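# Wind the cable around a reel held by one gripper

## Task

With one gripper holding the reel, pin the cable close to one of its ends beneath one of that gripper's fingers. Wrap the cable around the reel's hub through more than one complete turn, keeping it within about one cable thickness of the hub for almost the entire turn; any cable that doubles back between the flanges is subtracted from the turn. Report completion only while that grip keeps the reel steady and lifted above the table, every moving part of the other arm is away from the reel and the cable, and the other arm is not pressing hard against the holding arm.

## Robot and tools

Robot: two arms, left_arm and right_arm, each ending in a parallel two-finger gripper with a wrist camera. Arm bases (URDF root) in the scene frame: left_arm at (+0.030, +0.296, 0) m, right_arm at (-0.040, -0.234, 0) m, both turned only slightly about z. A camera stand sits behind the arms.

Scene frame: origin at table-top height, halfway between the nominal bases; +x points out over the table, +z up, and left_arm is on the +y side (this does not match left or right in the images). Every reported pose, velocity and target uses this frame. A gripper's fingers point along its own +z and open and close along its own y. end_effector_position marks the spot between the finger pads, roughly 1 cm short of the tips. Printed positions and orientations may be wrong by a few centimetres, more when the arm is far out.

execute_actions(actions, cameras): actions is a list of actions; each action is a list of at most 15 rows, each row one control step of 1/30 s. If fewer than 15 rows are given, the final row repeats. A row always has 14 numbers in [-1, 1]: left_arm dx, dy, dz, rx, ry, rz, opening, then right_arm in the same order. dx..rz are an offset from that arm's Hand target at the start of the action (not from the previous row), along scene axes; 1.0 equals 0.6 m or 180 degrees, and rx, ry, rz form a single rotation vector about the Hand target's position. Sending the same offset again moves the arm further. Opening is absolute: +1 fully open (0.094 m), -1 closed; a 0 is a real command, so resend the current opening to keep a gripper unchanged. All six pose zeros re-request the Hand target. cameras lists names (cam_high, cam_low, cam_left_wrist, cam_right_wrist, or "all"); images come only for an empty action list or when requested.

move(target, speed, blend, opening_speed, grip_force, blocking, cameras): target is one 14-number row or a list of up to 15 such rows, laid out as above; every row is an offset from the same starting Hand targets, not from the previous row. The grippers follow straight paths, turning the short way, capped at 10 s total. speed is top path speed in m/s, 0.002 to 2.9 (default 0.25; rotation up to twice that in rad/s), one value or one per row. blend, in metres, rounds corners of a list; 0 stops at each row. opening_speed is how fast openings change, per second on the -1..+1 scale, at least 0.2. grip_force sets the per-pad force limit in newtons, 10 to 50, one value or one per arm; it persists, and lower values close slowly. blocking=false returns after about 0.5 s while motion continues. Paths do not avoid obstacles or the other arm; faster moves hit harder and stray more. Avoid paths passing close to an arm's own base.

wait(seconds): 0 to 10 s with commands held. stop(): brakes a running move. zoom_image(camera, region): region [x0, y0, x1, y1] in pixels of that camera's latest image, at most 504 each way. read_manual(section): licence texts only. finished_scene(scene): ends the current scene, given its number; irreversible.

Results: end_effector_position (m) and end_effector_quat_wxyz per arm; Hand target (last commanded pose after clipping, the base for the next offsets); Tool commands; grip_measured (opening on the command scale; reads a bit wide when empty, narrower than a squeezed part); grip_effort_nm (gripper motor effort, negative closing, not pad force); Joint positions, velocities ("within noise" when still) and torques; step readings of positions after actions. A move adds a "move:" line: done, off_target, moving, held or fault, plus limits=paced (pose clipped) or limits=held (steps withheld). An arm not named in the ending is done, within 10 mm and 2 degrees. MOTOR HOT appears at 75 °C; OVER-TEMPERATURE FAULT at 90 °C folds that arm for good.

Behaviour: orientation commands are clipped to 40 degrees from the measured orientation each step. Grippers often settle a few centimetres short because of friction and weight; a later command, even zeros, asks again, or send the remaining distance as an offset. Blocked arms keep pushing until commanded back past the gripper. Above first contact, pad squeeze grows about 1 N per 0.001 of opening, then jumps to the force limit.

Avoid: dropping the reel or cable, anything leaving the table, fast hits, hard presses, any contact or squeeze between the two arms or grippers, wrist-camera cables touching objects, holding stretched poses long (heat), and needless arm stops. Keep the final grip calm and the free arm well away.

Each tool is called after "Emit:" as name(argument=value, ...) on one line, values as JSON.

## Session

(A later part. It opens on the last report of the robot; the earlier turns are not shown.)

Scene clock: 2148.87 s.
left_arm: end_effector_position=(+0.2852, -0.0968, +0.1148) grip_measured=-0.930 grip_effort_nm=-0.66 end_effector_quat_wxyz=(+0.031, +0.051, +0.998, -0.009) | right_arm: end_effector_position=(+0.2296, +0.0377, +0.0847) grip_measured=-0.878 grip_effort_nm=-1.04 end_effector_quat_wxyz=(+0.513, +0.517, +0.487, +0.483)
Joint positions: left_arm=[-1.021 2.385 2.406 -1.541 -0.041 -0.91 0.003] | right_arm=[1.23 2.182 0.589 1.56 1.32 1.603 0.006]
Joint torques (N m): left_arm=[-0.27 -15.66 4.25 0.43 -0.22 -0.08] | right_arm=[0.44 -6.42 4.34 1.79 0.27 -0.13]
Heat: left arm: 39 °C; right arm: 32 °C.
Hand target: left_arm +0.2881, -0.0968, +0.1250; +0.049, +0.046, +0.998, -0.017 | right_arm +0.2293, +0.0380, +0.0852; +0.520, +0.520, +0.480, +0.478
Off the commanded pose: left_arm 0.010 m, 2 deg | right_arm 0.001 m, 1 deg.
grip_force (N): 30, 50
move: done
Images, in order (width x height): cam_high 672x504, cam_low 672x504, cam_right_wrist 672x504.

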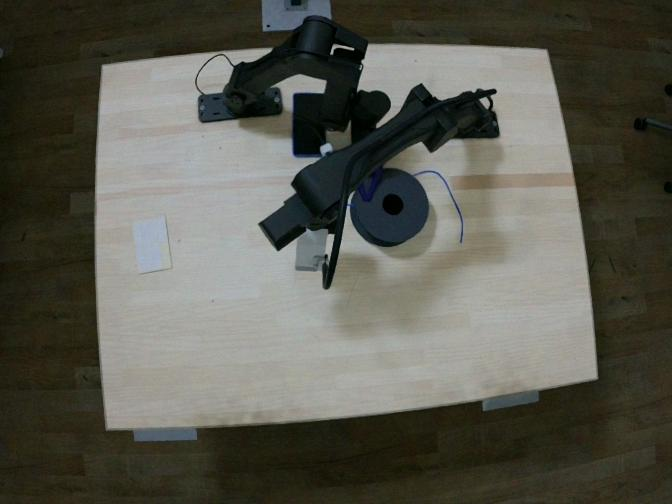

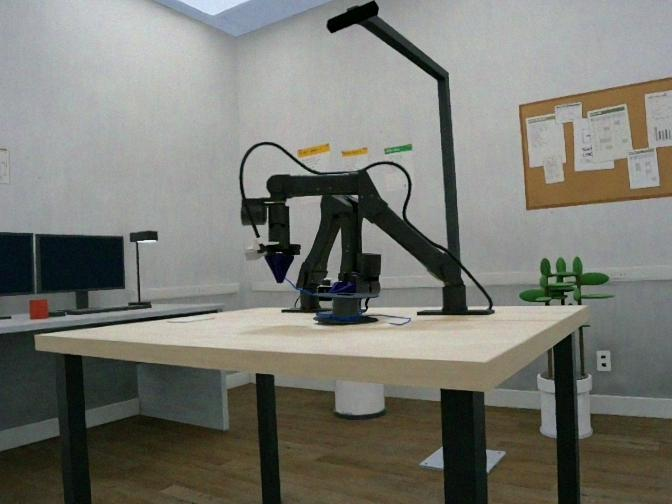

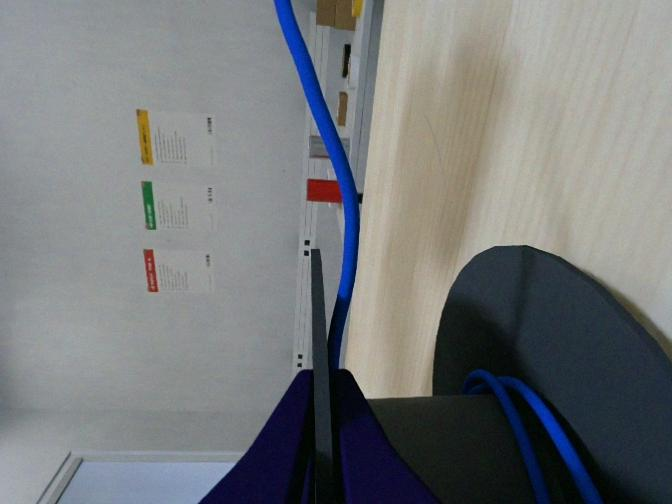

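Emit:
move(target=[[0,0,0,0,0,0,-1,0,0,0,0,0,0,0.35],[0,0,0,0,0,0,-1,-0.0667,-0.1333,0,0,0,0,0.35],[0,0,0,0,0,0,-1,-0.1,-0.333,0.1,0,0,0.083,0.35],[0,0,0,0,0,0,-1,-0.052,-0.578,0.165,0,0,0.194,0.35]], speed=[0.1,0.12,0.25,0.25], blend=[0,0.02,0.04,0], cameras=["cam_high","cam_right_wrist","cam_low","cam_left_wrist"])

Scene clock: 2176.60 s.
left_arm: end_effector_position=(+0.2854, -0.0970, +0.1148) grip_measured=-0.930 grip_effort_nm=-0.67 end_effector_quat_wxyz=(+0.032, +0.050, +0.998, -0.009) | right_arm: end_effector_position=(+0.1979, -0.3092, +0.1722) grip_measured=+0.347 grip_effort_nm=0.14 end_effector_quat_wxyz=(+0.362, +0.397, +0.588, +0.605)
Joint positions: left_arm=[-1.021 2.385 2.406 -1.54 -0.041 -0.91 0.003] | right_arm=[-1.149 1.113 0.246 0.362 -1.556 1.12 0.063]
Joint torques (N m): left_arm=[-0.27 -15.68 4.23 0.45 -0.24 -0.11] | right_arm=[0.75 -2.58 8.24 1.52 -0.43 -0.1]
Heat: left arm: 46 °C; right arm: 32 °C.
Hand target: left_arm +0.2881, -0.0969, +0.1250; +0.049, +0.046, +0.998, -0.017 | right_arm +0.1981, -0.3089, +0.1840; +0.353, +0.352, +0.614, +0.612
Off the commanded pose: left_arm 0.011 m, 2 deg | right_arm 0.012 m, 6 deg.
joint sent to its limit (right arm) — joint 5 (wrist yaw), lower limit. The joint targets are off in orientation, not in position.
grip_force (N): 30, 50
move: off_target (left_arm, right_arm); limits=paced

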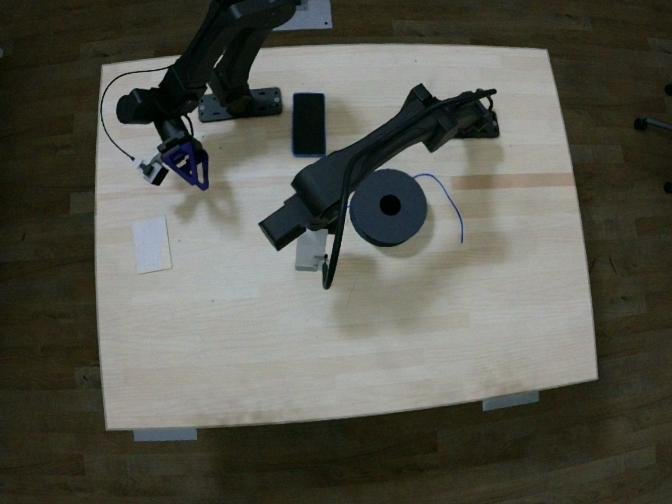

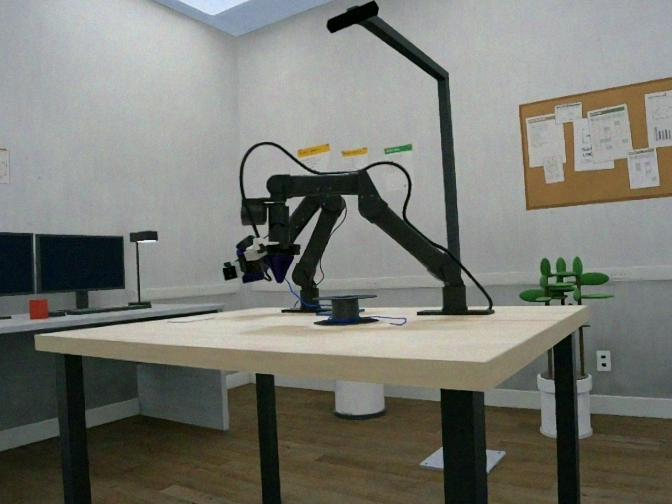

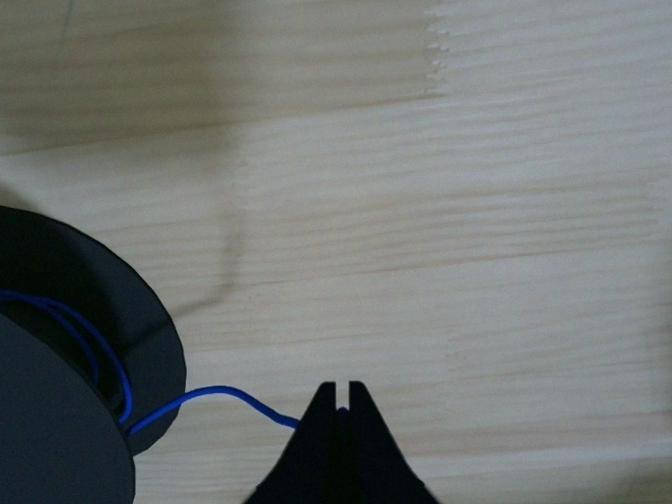

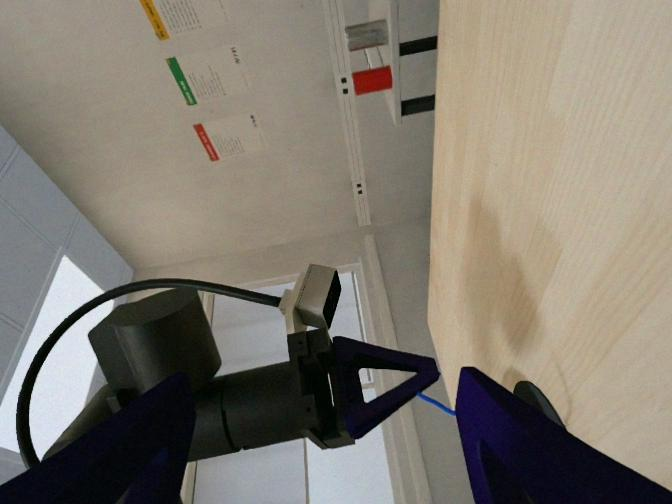

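Emit:
move(target=[[0.084,0.0527,0,0,0,0,-1,0,0,0,0,0,0,0.35],[0.1423,0.1693,0,0,0,0,-1,0.103,0.098,-0.057,0,0,0.1,0.3],[0.134,0.311,0.005,0,0,0,-1,0.22,0.1815,-0.107,0,0,0.22,0.3]], speed=[0.14,0.14,0.14], blend=[0.02,0.03,0], cameras=["cam_high","cam_right_wrist","cam_low","cam_left_wrist"])

Scene clock: 2198.27 s.
left_arm: end_effector_position=(+0.3676, +0.0904, +0.1118) grip_measured=-0.930 grip_effort_nm=-0.67 end_effector_quat_wxyz=(+0.027, +0.044, +0.999, +0.000) | right_arm: end_effector_position=(+0.3280, -0.2005, +0.1164) grip_measured=+0.303 grip_effort_nm=-0.15 end_effector_quat_wxyz=(+0.143, +0.161, +0.691, +0.690)
Joint positions: left_arm=[-0.57 2.007 1.783 -1.301 -0.026 -0.473 0.003] | right_arm=[-0.452 1.948 0.748 0.605 -1.557 0.998 0.061]
Joint torques (N m): left_arm=[0.25 -14.84 4.48 0.43 0.02 0.07] | right_arm=[0.5 -6.26 6.52 1.46 -0.46 -0.11]
Heat: left arm: 47 °C; right arm: 32 °C.
Hand target: left_arm +0.3685, +0.0898, +0.1279; +0.049, +0.046, +0.998, -0.017 | right_arm +0.3301, -0.2000, +0.1199; +0.125, +0.123, +0.697, +0.695
Off the commanded pose: left_arm 0.016 m, 3 deg | right_arm 0.004 m, 5 deg.
joint sent to its limit (right arm) — joint 5 (wrist yaw), lower limit. The joint targets are off in orientation, not in position.
grip_force (N): 30, 50
move: off_target (left_arm, right_arm); blend cut to 0 m at target 2

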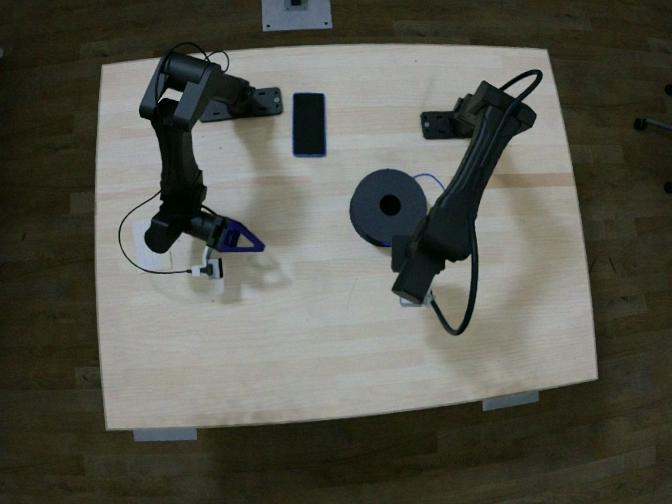

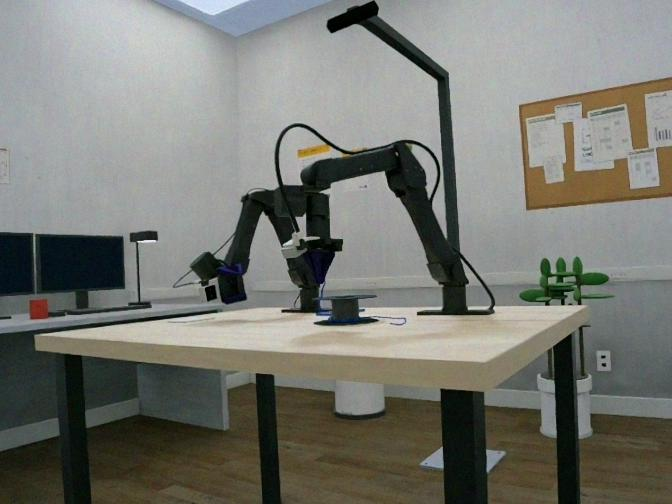

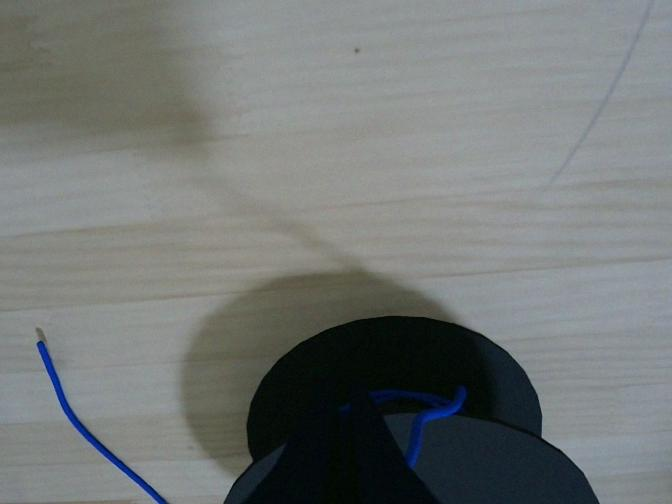

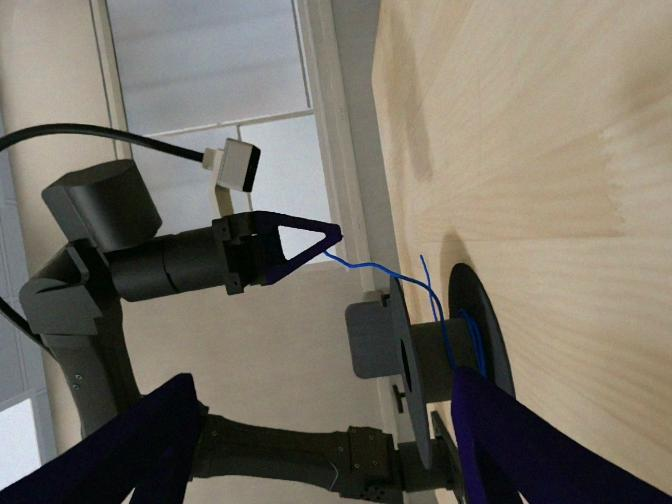

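Emit:
zoom_image(camera="cam_right_wrist", region=[310, 220, 540, 450])

Emit:
zoom_image(camera="cam_left_wrist", region=[220, 300, 580, 504])

Scaled by 2.191.

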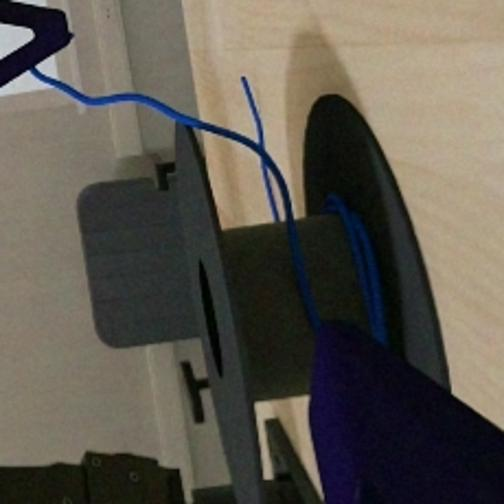

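Scaled by 1.400.

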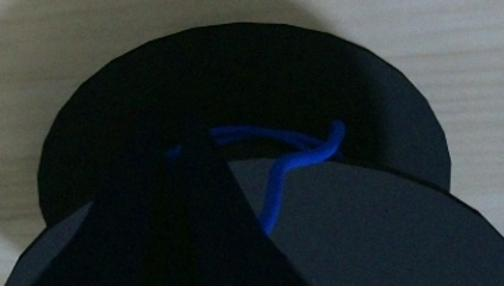

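Emit:
move(target=[[0,0,0,0,0,0,-1,-0.0535,0.2933,-0.0998,0,0,0.112,0.3],[0,0,0,0,0,0,-1,-0.0435,0.4662,-0.0998,0,0,0.112,0.3]], speed=[0.15,0.1], blend=[0,0], cameras=["cam_high","cam_right_wrist","cam_left_wrist"])

Scene clock: 2216.47 s.
left_arm: end_effector_position=(+0.3677, +0.0902, +0.1118) grip_measured=-0.930 grip_effort_nm=-0.67 end_effector_quat_wxyz=(+0.027, +0.044, +0.999, +0.000) | right_arm: end_effector_position=(+0.3025, +0.0764, +0.0693) grip_measured=+0.302 grip_effort_nm=-0.12 end_effector_quat_wxyz=(+0.010, -0.011, +0.705, +0.709)
Joint positions: left_arm=[-0.57 2.007 1.783 -1.3 -0.026 -0.473 0.003] | right_arm=[0.33 2.365 0.911 1.471 -1.213 1.555 0.061]
Joint torques (N m): left_arm=[0.25 -14.84 4.46 0.45 0.03 0.05] | right_arm=[0.73 -7.13 4.68 1.64 0.09 0.09]
Heat: left arm: 42 °C; right arm: 31 °C.
Hand target: left_arm +0.3685, +0.0898, +0.1279; +0.049, +0.046, +0.998, -0.017 | right_arm +0.3040, +0.0798, +0.0601; +0.001, -0.001, +0.708, +0.706
Off the commanded pose: left_arm 0.016 m, 3 deg | right_arm 0.010 m, 2 deg.
grip_force (N): 30, 50
move: off_target (left_arm)
Images, in order (width x height): cam_high 672x504, cam_left_wrist 672x504, cam_right_wrist 672x504.

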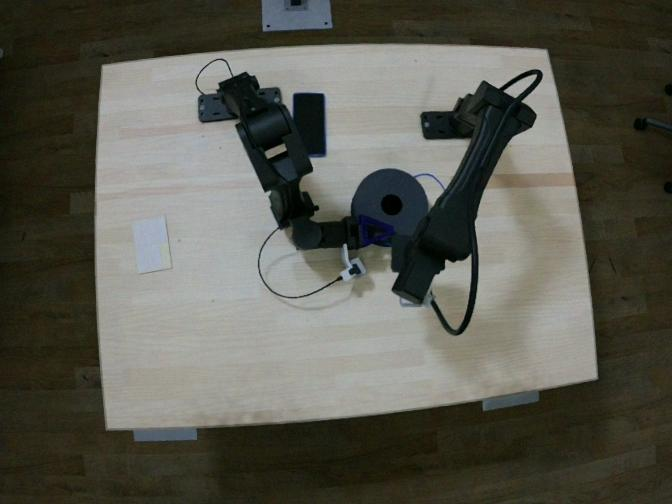

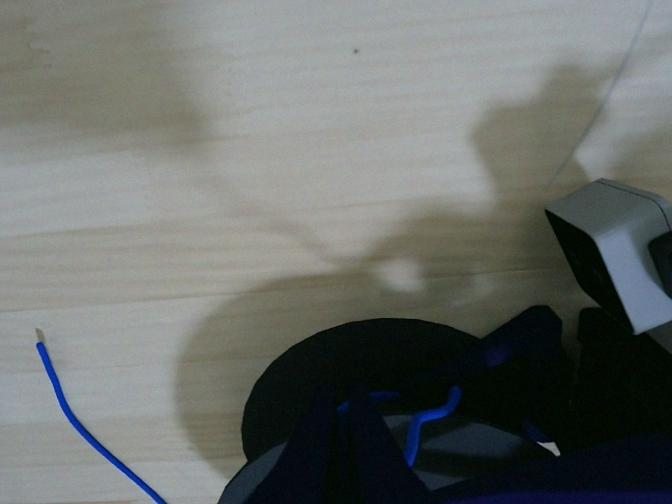

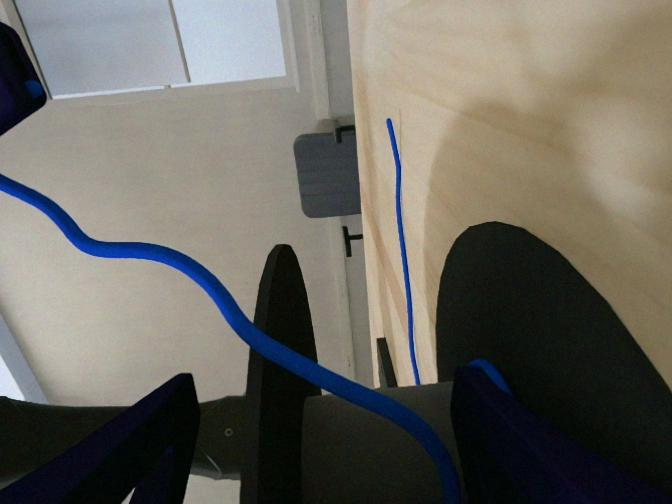

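Emit:
move(target=[0.0167,0.05,0,0,0,0,-1,0,0,0,0,0,0,0.3], speed=[0.08], cameras=["cam_right_wrist","cam_left_wrist"])

Scene clock: 2229.30 s.
left_arm: end_effector_position=(+0.3780, +0.1210, +0.1118) grip_measured=-0.930 grip_effort_nm=-0.67 end_effector_quat_wxyz=(+0.025, +0.042, +0.999, -0.002) | right_arm: end_effector_position=(+0.3025, +0.0764, +0.0693) grip_measured=+0.302 grip_effort_nm=-0.12 end_effector_quat_wxyz=(+0.010, -0.011, +0.705, +0.709)
Joint positions: left_arm=[-0.485 1.982 1.748 -1.29 -0.018 -0.391 0.003] | right_arm=[0.33 2.365 0.911 1.471 -1.213 1.556 0.061]
Joint torques (N m): left_arm=[0.06 -14.68 4.46 0.46 0.04 0.07] | right_arm=[0.75 -7.12 4.71 1.67 0.11 0.08]
Heat: left arm: 41 °C; right arm: 31 °C.
Hand target: left_arm +0.3785, +0.1196, +0.1279; +0.049, +0.046, +0.998, -0.017 | right_arm +0.3039, +0.0798, +0.0602; +0.001, -0.001, +0.708, +0.706
Off the commanded pose: left_arm 0.016 m, 3 deg | right_arm 0.010 m, 2 deg.
grip_force (N): 30, 50
move: off_target (left_arm)
Images, in order (width x height): cam_left_wrist 672x504, cam_right_wrist 672x504.

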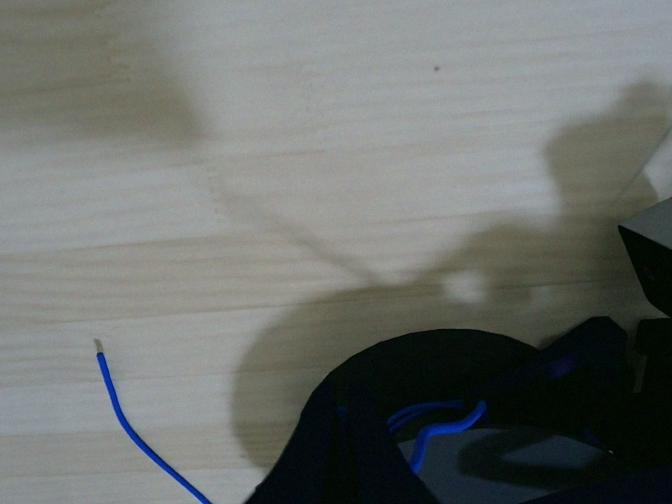

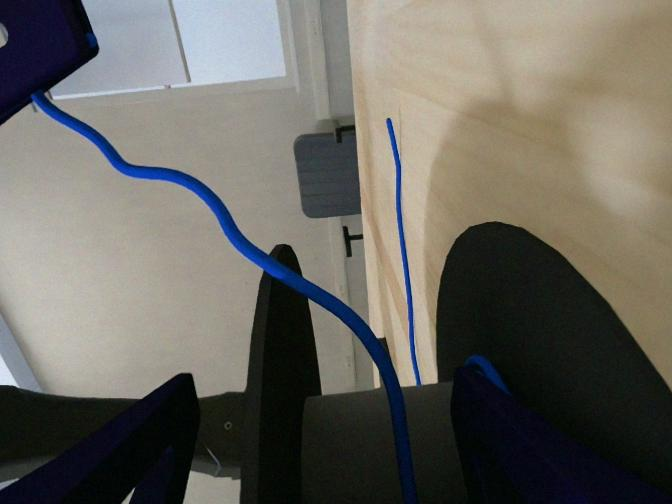

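Emit:
move(target=[0.02,0.025,0,0,0,0,-1,0,0,0,0,0,0,0.3], speed=[0.08], cameras=["cam_right_wrist","cam_left_wrist","cam_high"])

Scene clock: 2233.67 s.
left_arm: end_effector_position=(+0.3856, +0.1371, +0.1118) grip_measured=-0.930 grip_effort_nm=-0.67 end_effector_quat_wxyz=(+0.024, +0.043, +0.999, -0.003) | right_arm: end_effector_position=(+0.3025, +0.0764, +0.0693) grip_measured=+0.302 grip_effort_nm=-0.12 end_effector_quat_wxyz=(+0.010, -0.011, +0.705, +0.709)
Joint positions: left_arm=[-0.437 1.982 1.748 -1.29 -0.013 -0.341 0.003] | right_arm=[0.33 2.365 0.911 1.471 -1.213 1.556 0.061]
Joint torques (N m): left_arm=[0.28 -13.26 6.37 0.41 0.07 0.06] | right_arm=[0.73 -7.12 4.74 1.65 0.09 0.08]
Heat: left arm: 42 °C; right arm: 32 °C.
Hand target: left_arm +0.3906, +0.1347, +0.1279; +0.049, +0.046, +0.998, -0.017 | right_arm +0.3039, +0.0798, +0.0602; +0.001, -0.001, +0.708, +0.706
Off the commanded pose: left_arm 0.017 m, 3 deg | right_arm 0.010 m, 2 deg.
grip_force (N): 30, 50
move: off_target (left_arm)
Images, in order (width x height): cam_high 672x504, cam_left_wrist 672x504, cam_right_wrist 672x504.

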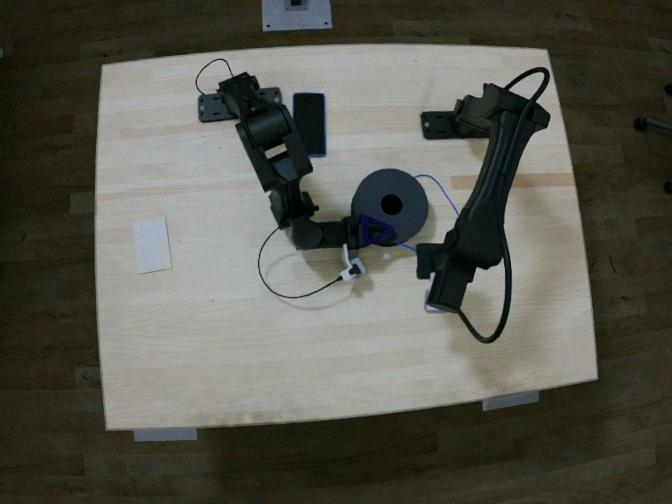

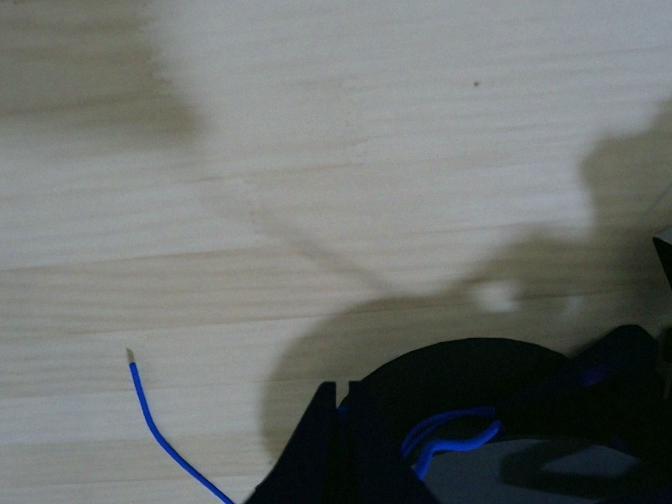

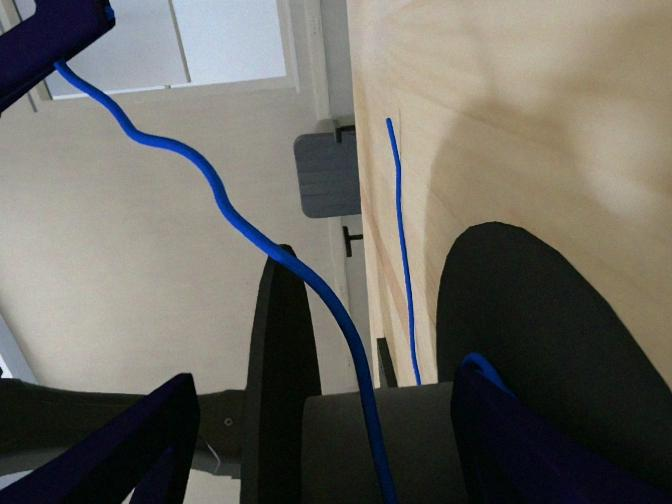

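Emit:
move(target=[0,0,0,0,0,0,-1,0,0.006,0.054,0,0,0,0.3], speed=[0.07], cameras=["cam_right_wrist"])

Scene clock: 2241.63 s.
left_arm: end_effector_position=(+0.3856, +0.1370, +0.1118) grip_measured=-0.930 grip_effort_nm=-0.67 end_effector_quat_wxyz=(+0.024, +0.044, +0.999, -0.003) | right_arm: end_effector_position=(+0.3065, +0.0793, +0.0837) grip_measured=+0.302 grip_effort_nm=-0.12 end_effector_quat_wxyz=(-0.001, +0.008, +0.709, +0.705)
Joint positions: left_arm=[-0.437 1.982 1.748 -1.29 -0.013 -0.341 0.003] | right_arm=[0.336 2.299 0.911 1.374 -1.195 1.571 0.061]
Joint torques (N m): left_arm=[0.28 -13.26 6.37 0.41 0.04 0.06] | right_arm=[1.02 -11.17 3.89 1.66 0.01 -0.06]
Heat: left arm: 43 °C; right arm: 32 °C.
Hand target: left_arm +0.3906, +0.1347, +0.1279; +0.049, +0.046, +0.998, -0.017 | right_arm +0.3040, +0.0833, +0.0925; +0.001, -0.001, +0.708, +0.706
Off the commanded pose: left_arm 0.017 m, 3 deg | right_arm 0.010 m, 1 deg.
grip_force (N): 30, 50
move: off_target (left_arm)
Images, in order (width x height): cam_right_wrist 672x504.

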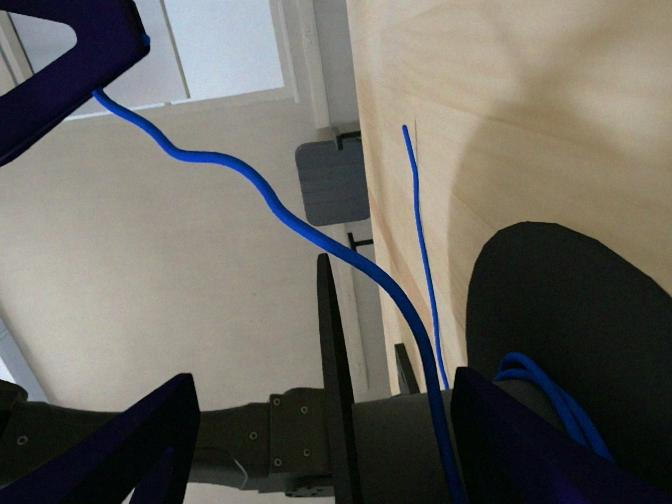

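Emit:
move(target=[0,0,0,0,0,0,-1,0,0,0,0,0,0,-1], opening_speed=0.6, speed=0.05, cameras=["cam_high","cam_right_wrist","cam_left_wrist","cam_low"])

Scene clock: 2251.37 s.
left_arm: end_effector_position=(+0.3856, +0.1370, +0.1118) grip_measured=-0.930 grip_effort_nm=-0.67 end_effector_quat_wxyz=(+0.024, +0.044, +0.999, -0.003) | right_arm: end_effector_position=(+0.3068, +0.0805, +0.0815) grip_measured=-0.872 grip_effort_nm=-1.01 end_effector_quat_wxyz=(-0.001, +0.011, +0.711, +0.703)
Joint positions: left_arm=[-0.437 1.982 1.748 -1.29 -0.013 -0.34 0.003] | right_arm=[0.339 2.298 0.911 1.356 -1.188 1.558 0.006]
Joint torques (N m): left_arm=[0.27 -13.26 6.37 0.41 0.04 0.05] | right_arm=[0.73 -11.19 3.95 1.82 -0.08 0.07]
Heat: left arm: 44 °C; right arm: 33 °C.
Hand target: left_arm +0.3906, +0.1347, +0.1279; +0.049, +0.046, +0.998, -0.017 | right_arm +0.3040, +0.0833, +0.0925; +0.001, -0.001, +0.708, +0.706
Off the commanded pose: left_arm 0.017 m, 3 deg | right_arm 0.012 m, 1 deg.
grip_force (N): 30, 50
move: off_target (left_arm, right_arm)

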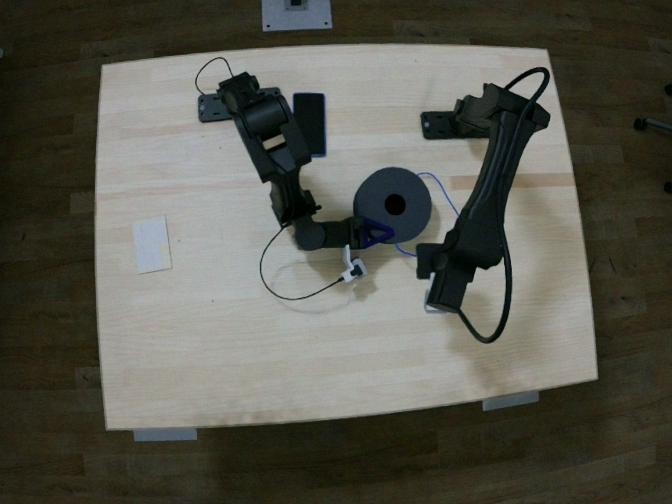

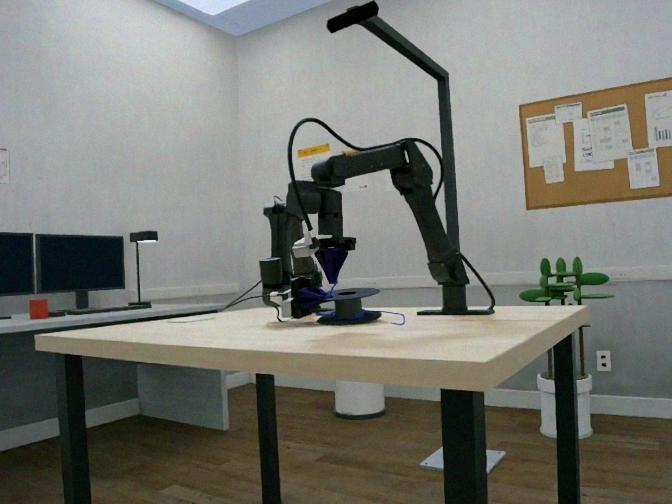

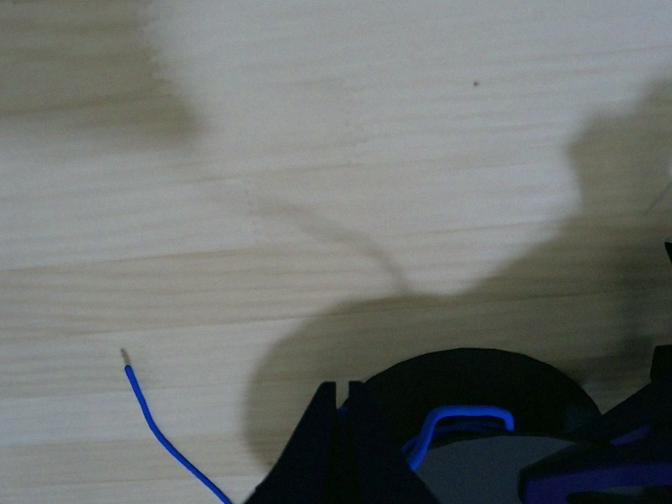

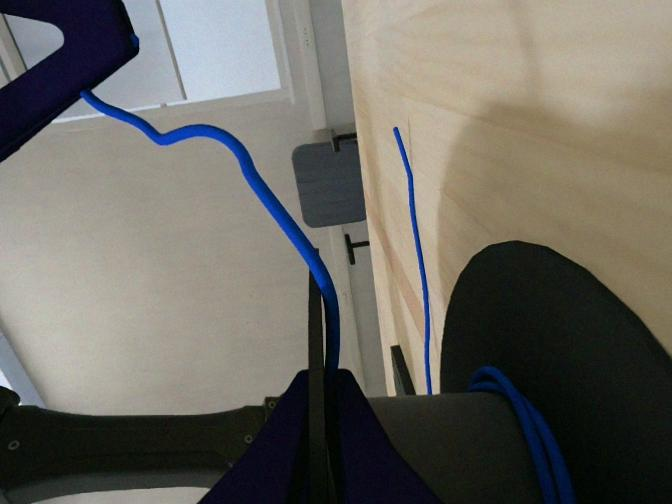

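Emit:
move(target=[[0,0,0,0,0,0,-0.65,0,0,0,0,0,0,-1],[0,0,0.12,0,0,0,-0.65,0,0,0,0,0,0,-1]], speed=[0.1,0.1], cameras=["cam_high","cam_right_wrist","cam_left_wrist"])

Scene clock: 2267.70 s.
left_arm: end_effector_position=(+0.3900, +0.1350, +0.1938) grip_measured=-0.652 grip_effort_nm=0.11 end_effector_quat_wxyz=(+0.058, +0.044, +0.997, -0.017) | right_arm: end_effector_position=(+0.3068, +0.0805, +0.0815) grip_measured=-0.873 grip_effort_nm=-1.03 end_effector_quat_wxyz=(-0.001, +0.011, +0.711, +0.703)
Joint positions: left_arm=[-0.437 1.982 2.073 -1.541 -0.013 -0.339 0.016] | right_arm=[0.339 2.298 0.911 1.356 -1.188 1.557 0.006]
Joint torques (N m): left_arm=[0.28 -9.99 7.15 0.33 0.04 0.05] | right_arm=[0.7 -11.19 3.95 1.82 -0.06 0.09]
Heat: left arm: 44 °C; right arm: 34 °C.
Hand target: left_arm +0.3906, +0.1347, +0.1999; +0.049, +0.046, +0.998, -0.017 | right_arm +0.3040, +0.0833, +0.0925; +0.001, -0.001, +0.708, +0.706
Off the commanded pose: left_arm 0.006 m, 1 deg | right_arm 0.012 m, 1 deg.
joint sent to its limit (left arm) — joint 4 (wrist pitch), lower limit. The joint targets still meet the commanded pose.
grip_force (N): 30, 50
move: off_target (right_arm)
Images, in order (width x height): cam_high 672x504, cam_left_wrist 672x504, cam_right_wrist 672x504.

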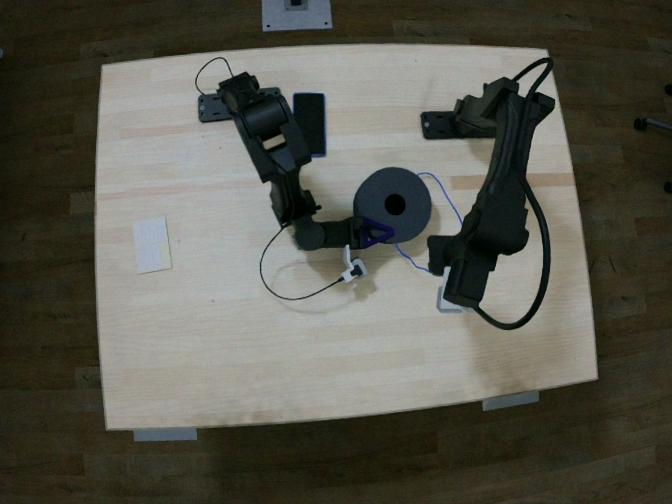

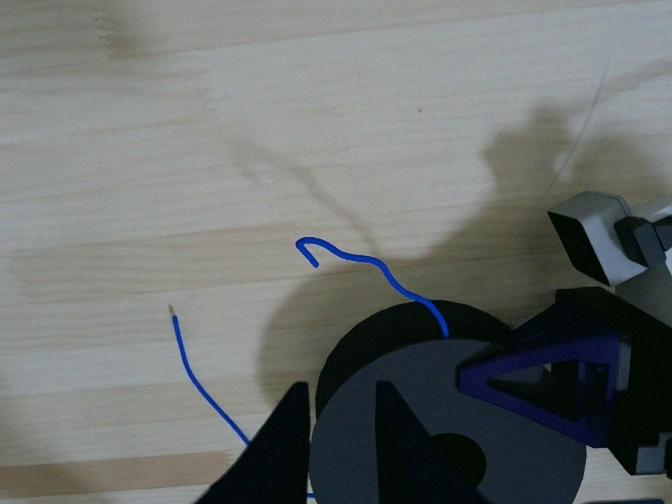

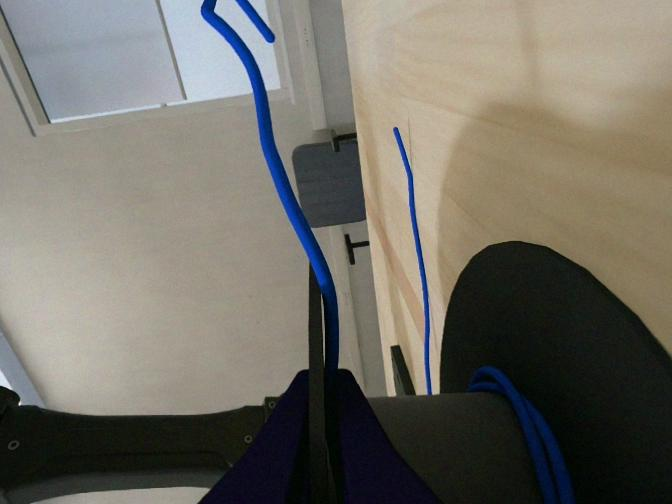

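Emit:
move(target=[[0,0,0.1,0,0,0,-0.65,0,0,0,0,0,0,-1],[-0.2227,0.4022,0.0835,0,0,0,-0.65,0,0,0.24,0,0,0,-1]], speed=[0.15,0.15], blend=[0.02,0], cameras=["cam_high","cam_right_wrist","cam_left_wrist","cam_low"])

Scene clock: 2278.43 s.
left_arm: end_effector_position=(+0.2626, +0.3806, +0.2472) grip_measured=-0.652 grip_effort_nm=0.11 end_effector_quat_wxyz=(+0.125, +0.039, +0.991, +0.027) | right_arm: end_effector_position=(+0.3050, +0.0796, +0.2068) grip_measured=-0.874 grip_effort_nm=-1.04 end_effector_quat_wxyz=(-0.018, +0.030, +0.718, +0.695)
Joint positions: left_arm=[0.377 1.342 1.57 -1.547 0.054 0.457 0.016] | right_arm=[0.339 1.863 0.974 0.802 -1.184 1.558 0.006]
Joint torques (N m): left_arm=[0.28 -5.94 4.15 0.59 0.16 0.08] | right_arm=[0.69 -10.76 9.21 1.91 -0.11 0.08]
Heat: left arm: 42 °C; right arm: 34 °C.
Hand target: left_arm +0.2569, +0.3760, +0.2501; +0.049, +0.046, +0.998, -0.017 | right_arm +0.3040, +0.0833, +0.2365; +0.002, -0.001, +0.708, +0.706
Off the commanded pose: left_arm 0.008 m, 10 deg | right_arm 0.030 m, 5 deg.
joint sent to its limit (left arm) — joint 4 (wrist pitch), lower limit. The joint targets are off in orientation, not in position.
grip_force (N): 30, 50
move: off_target (left_arm, right_arm)

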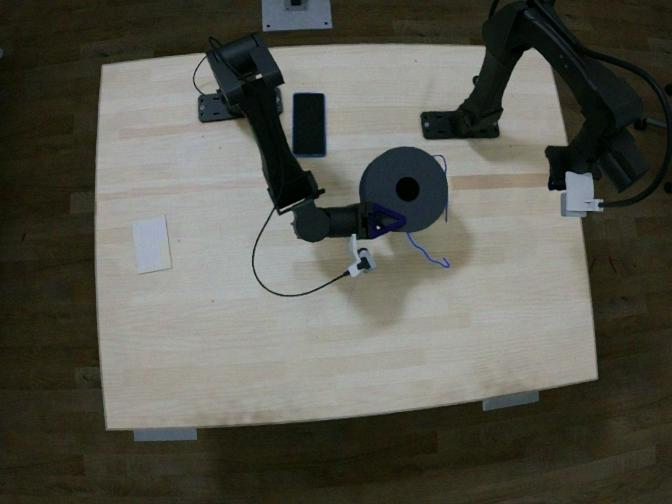

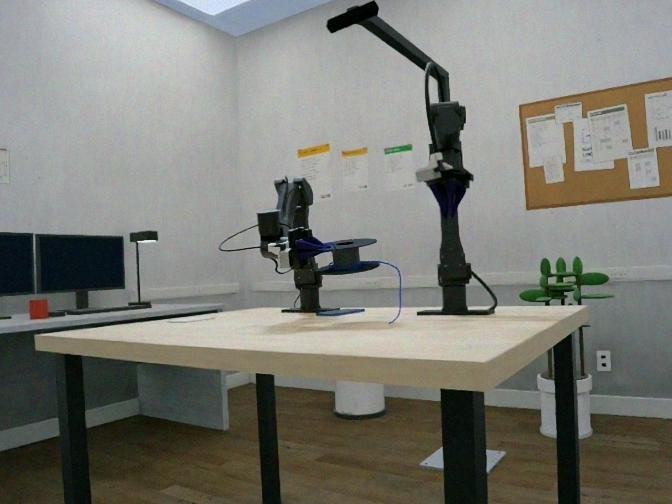

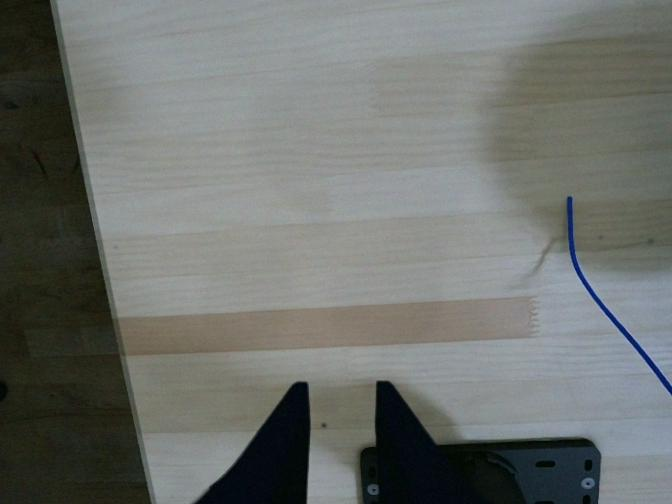

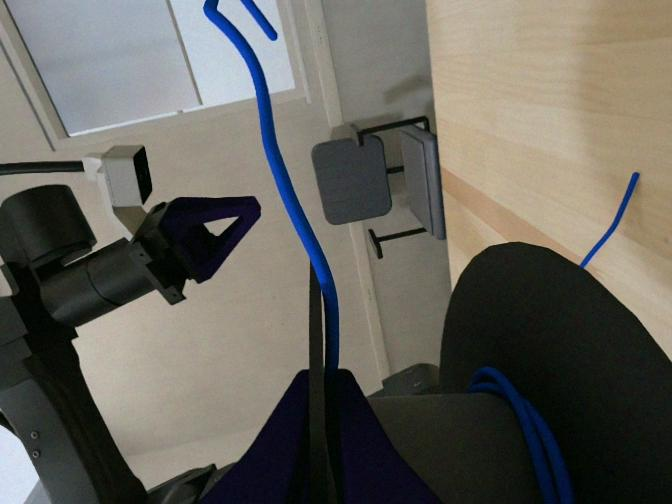

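Emit:
zoom_image(camera="cam_low", region=[270, 220, 420, 330])

Scaled by 3.360.

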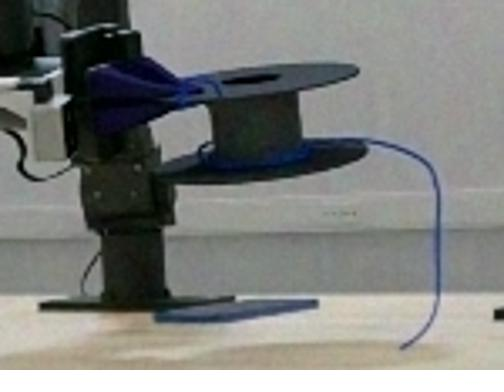

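Emit:
finished_scene(scene=2)

The scene is finished: the task was done.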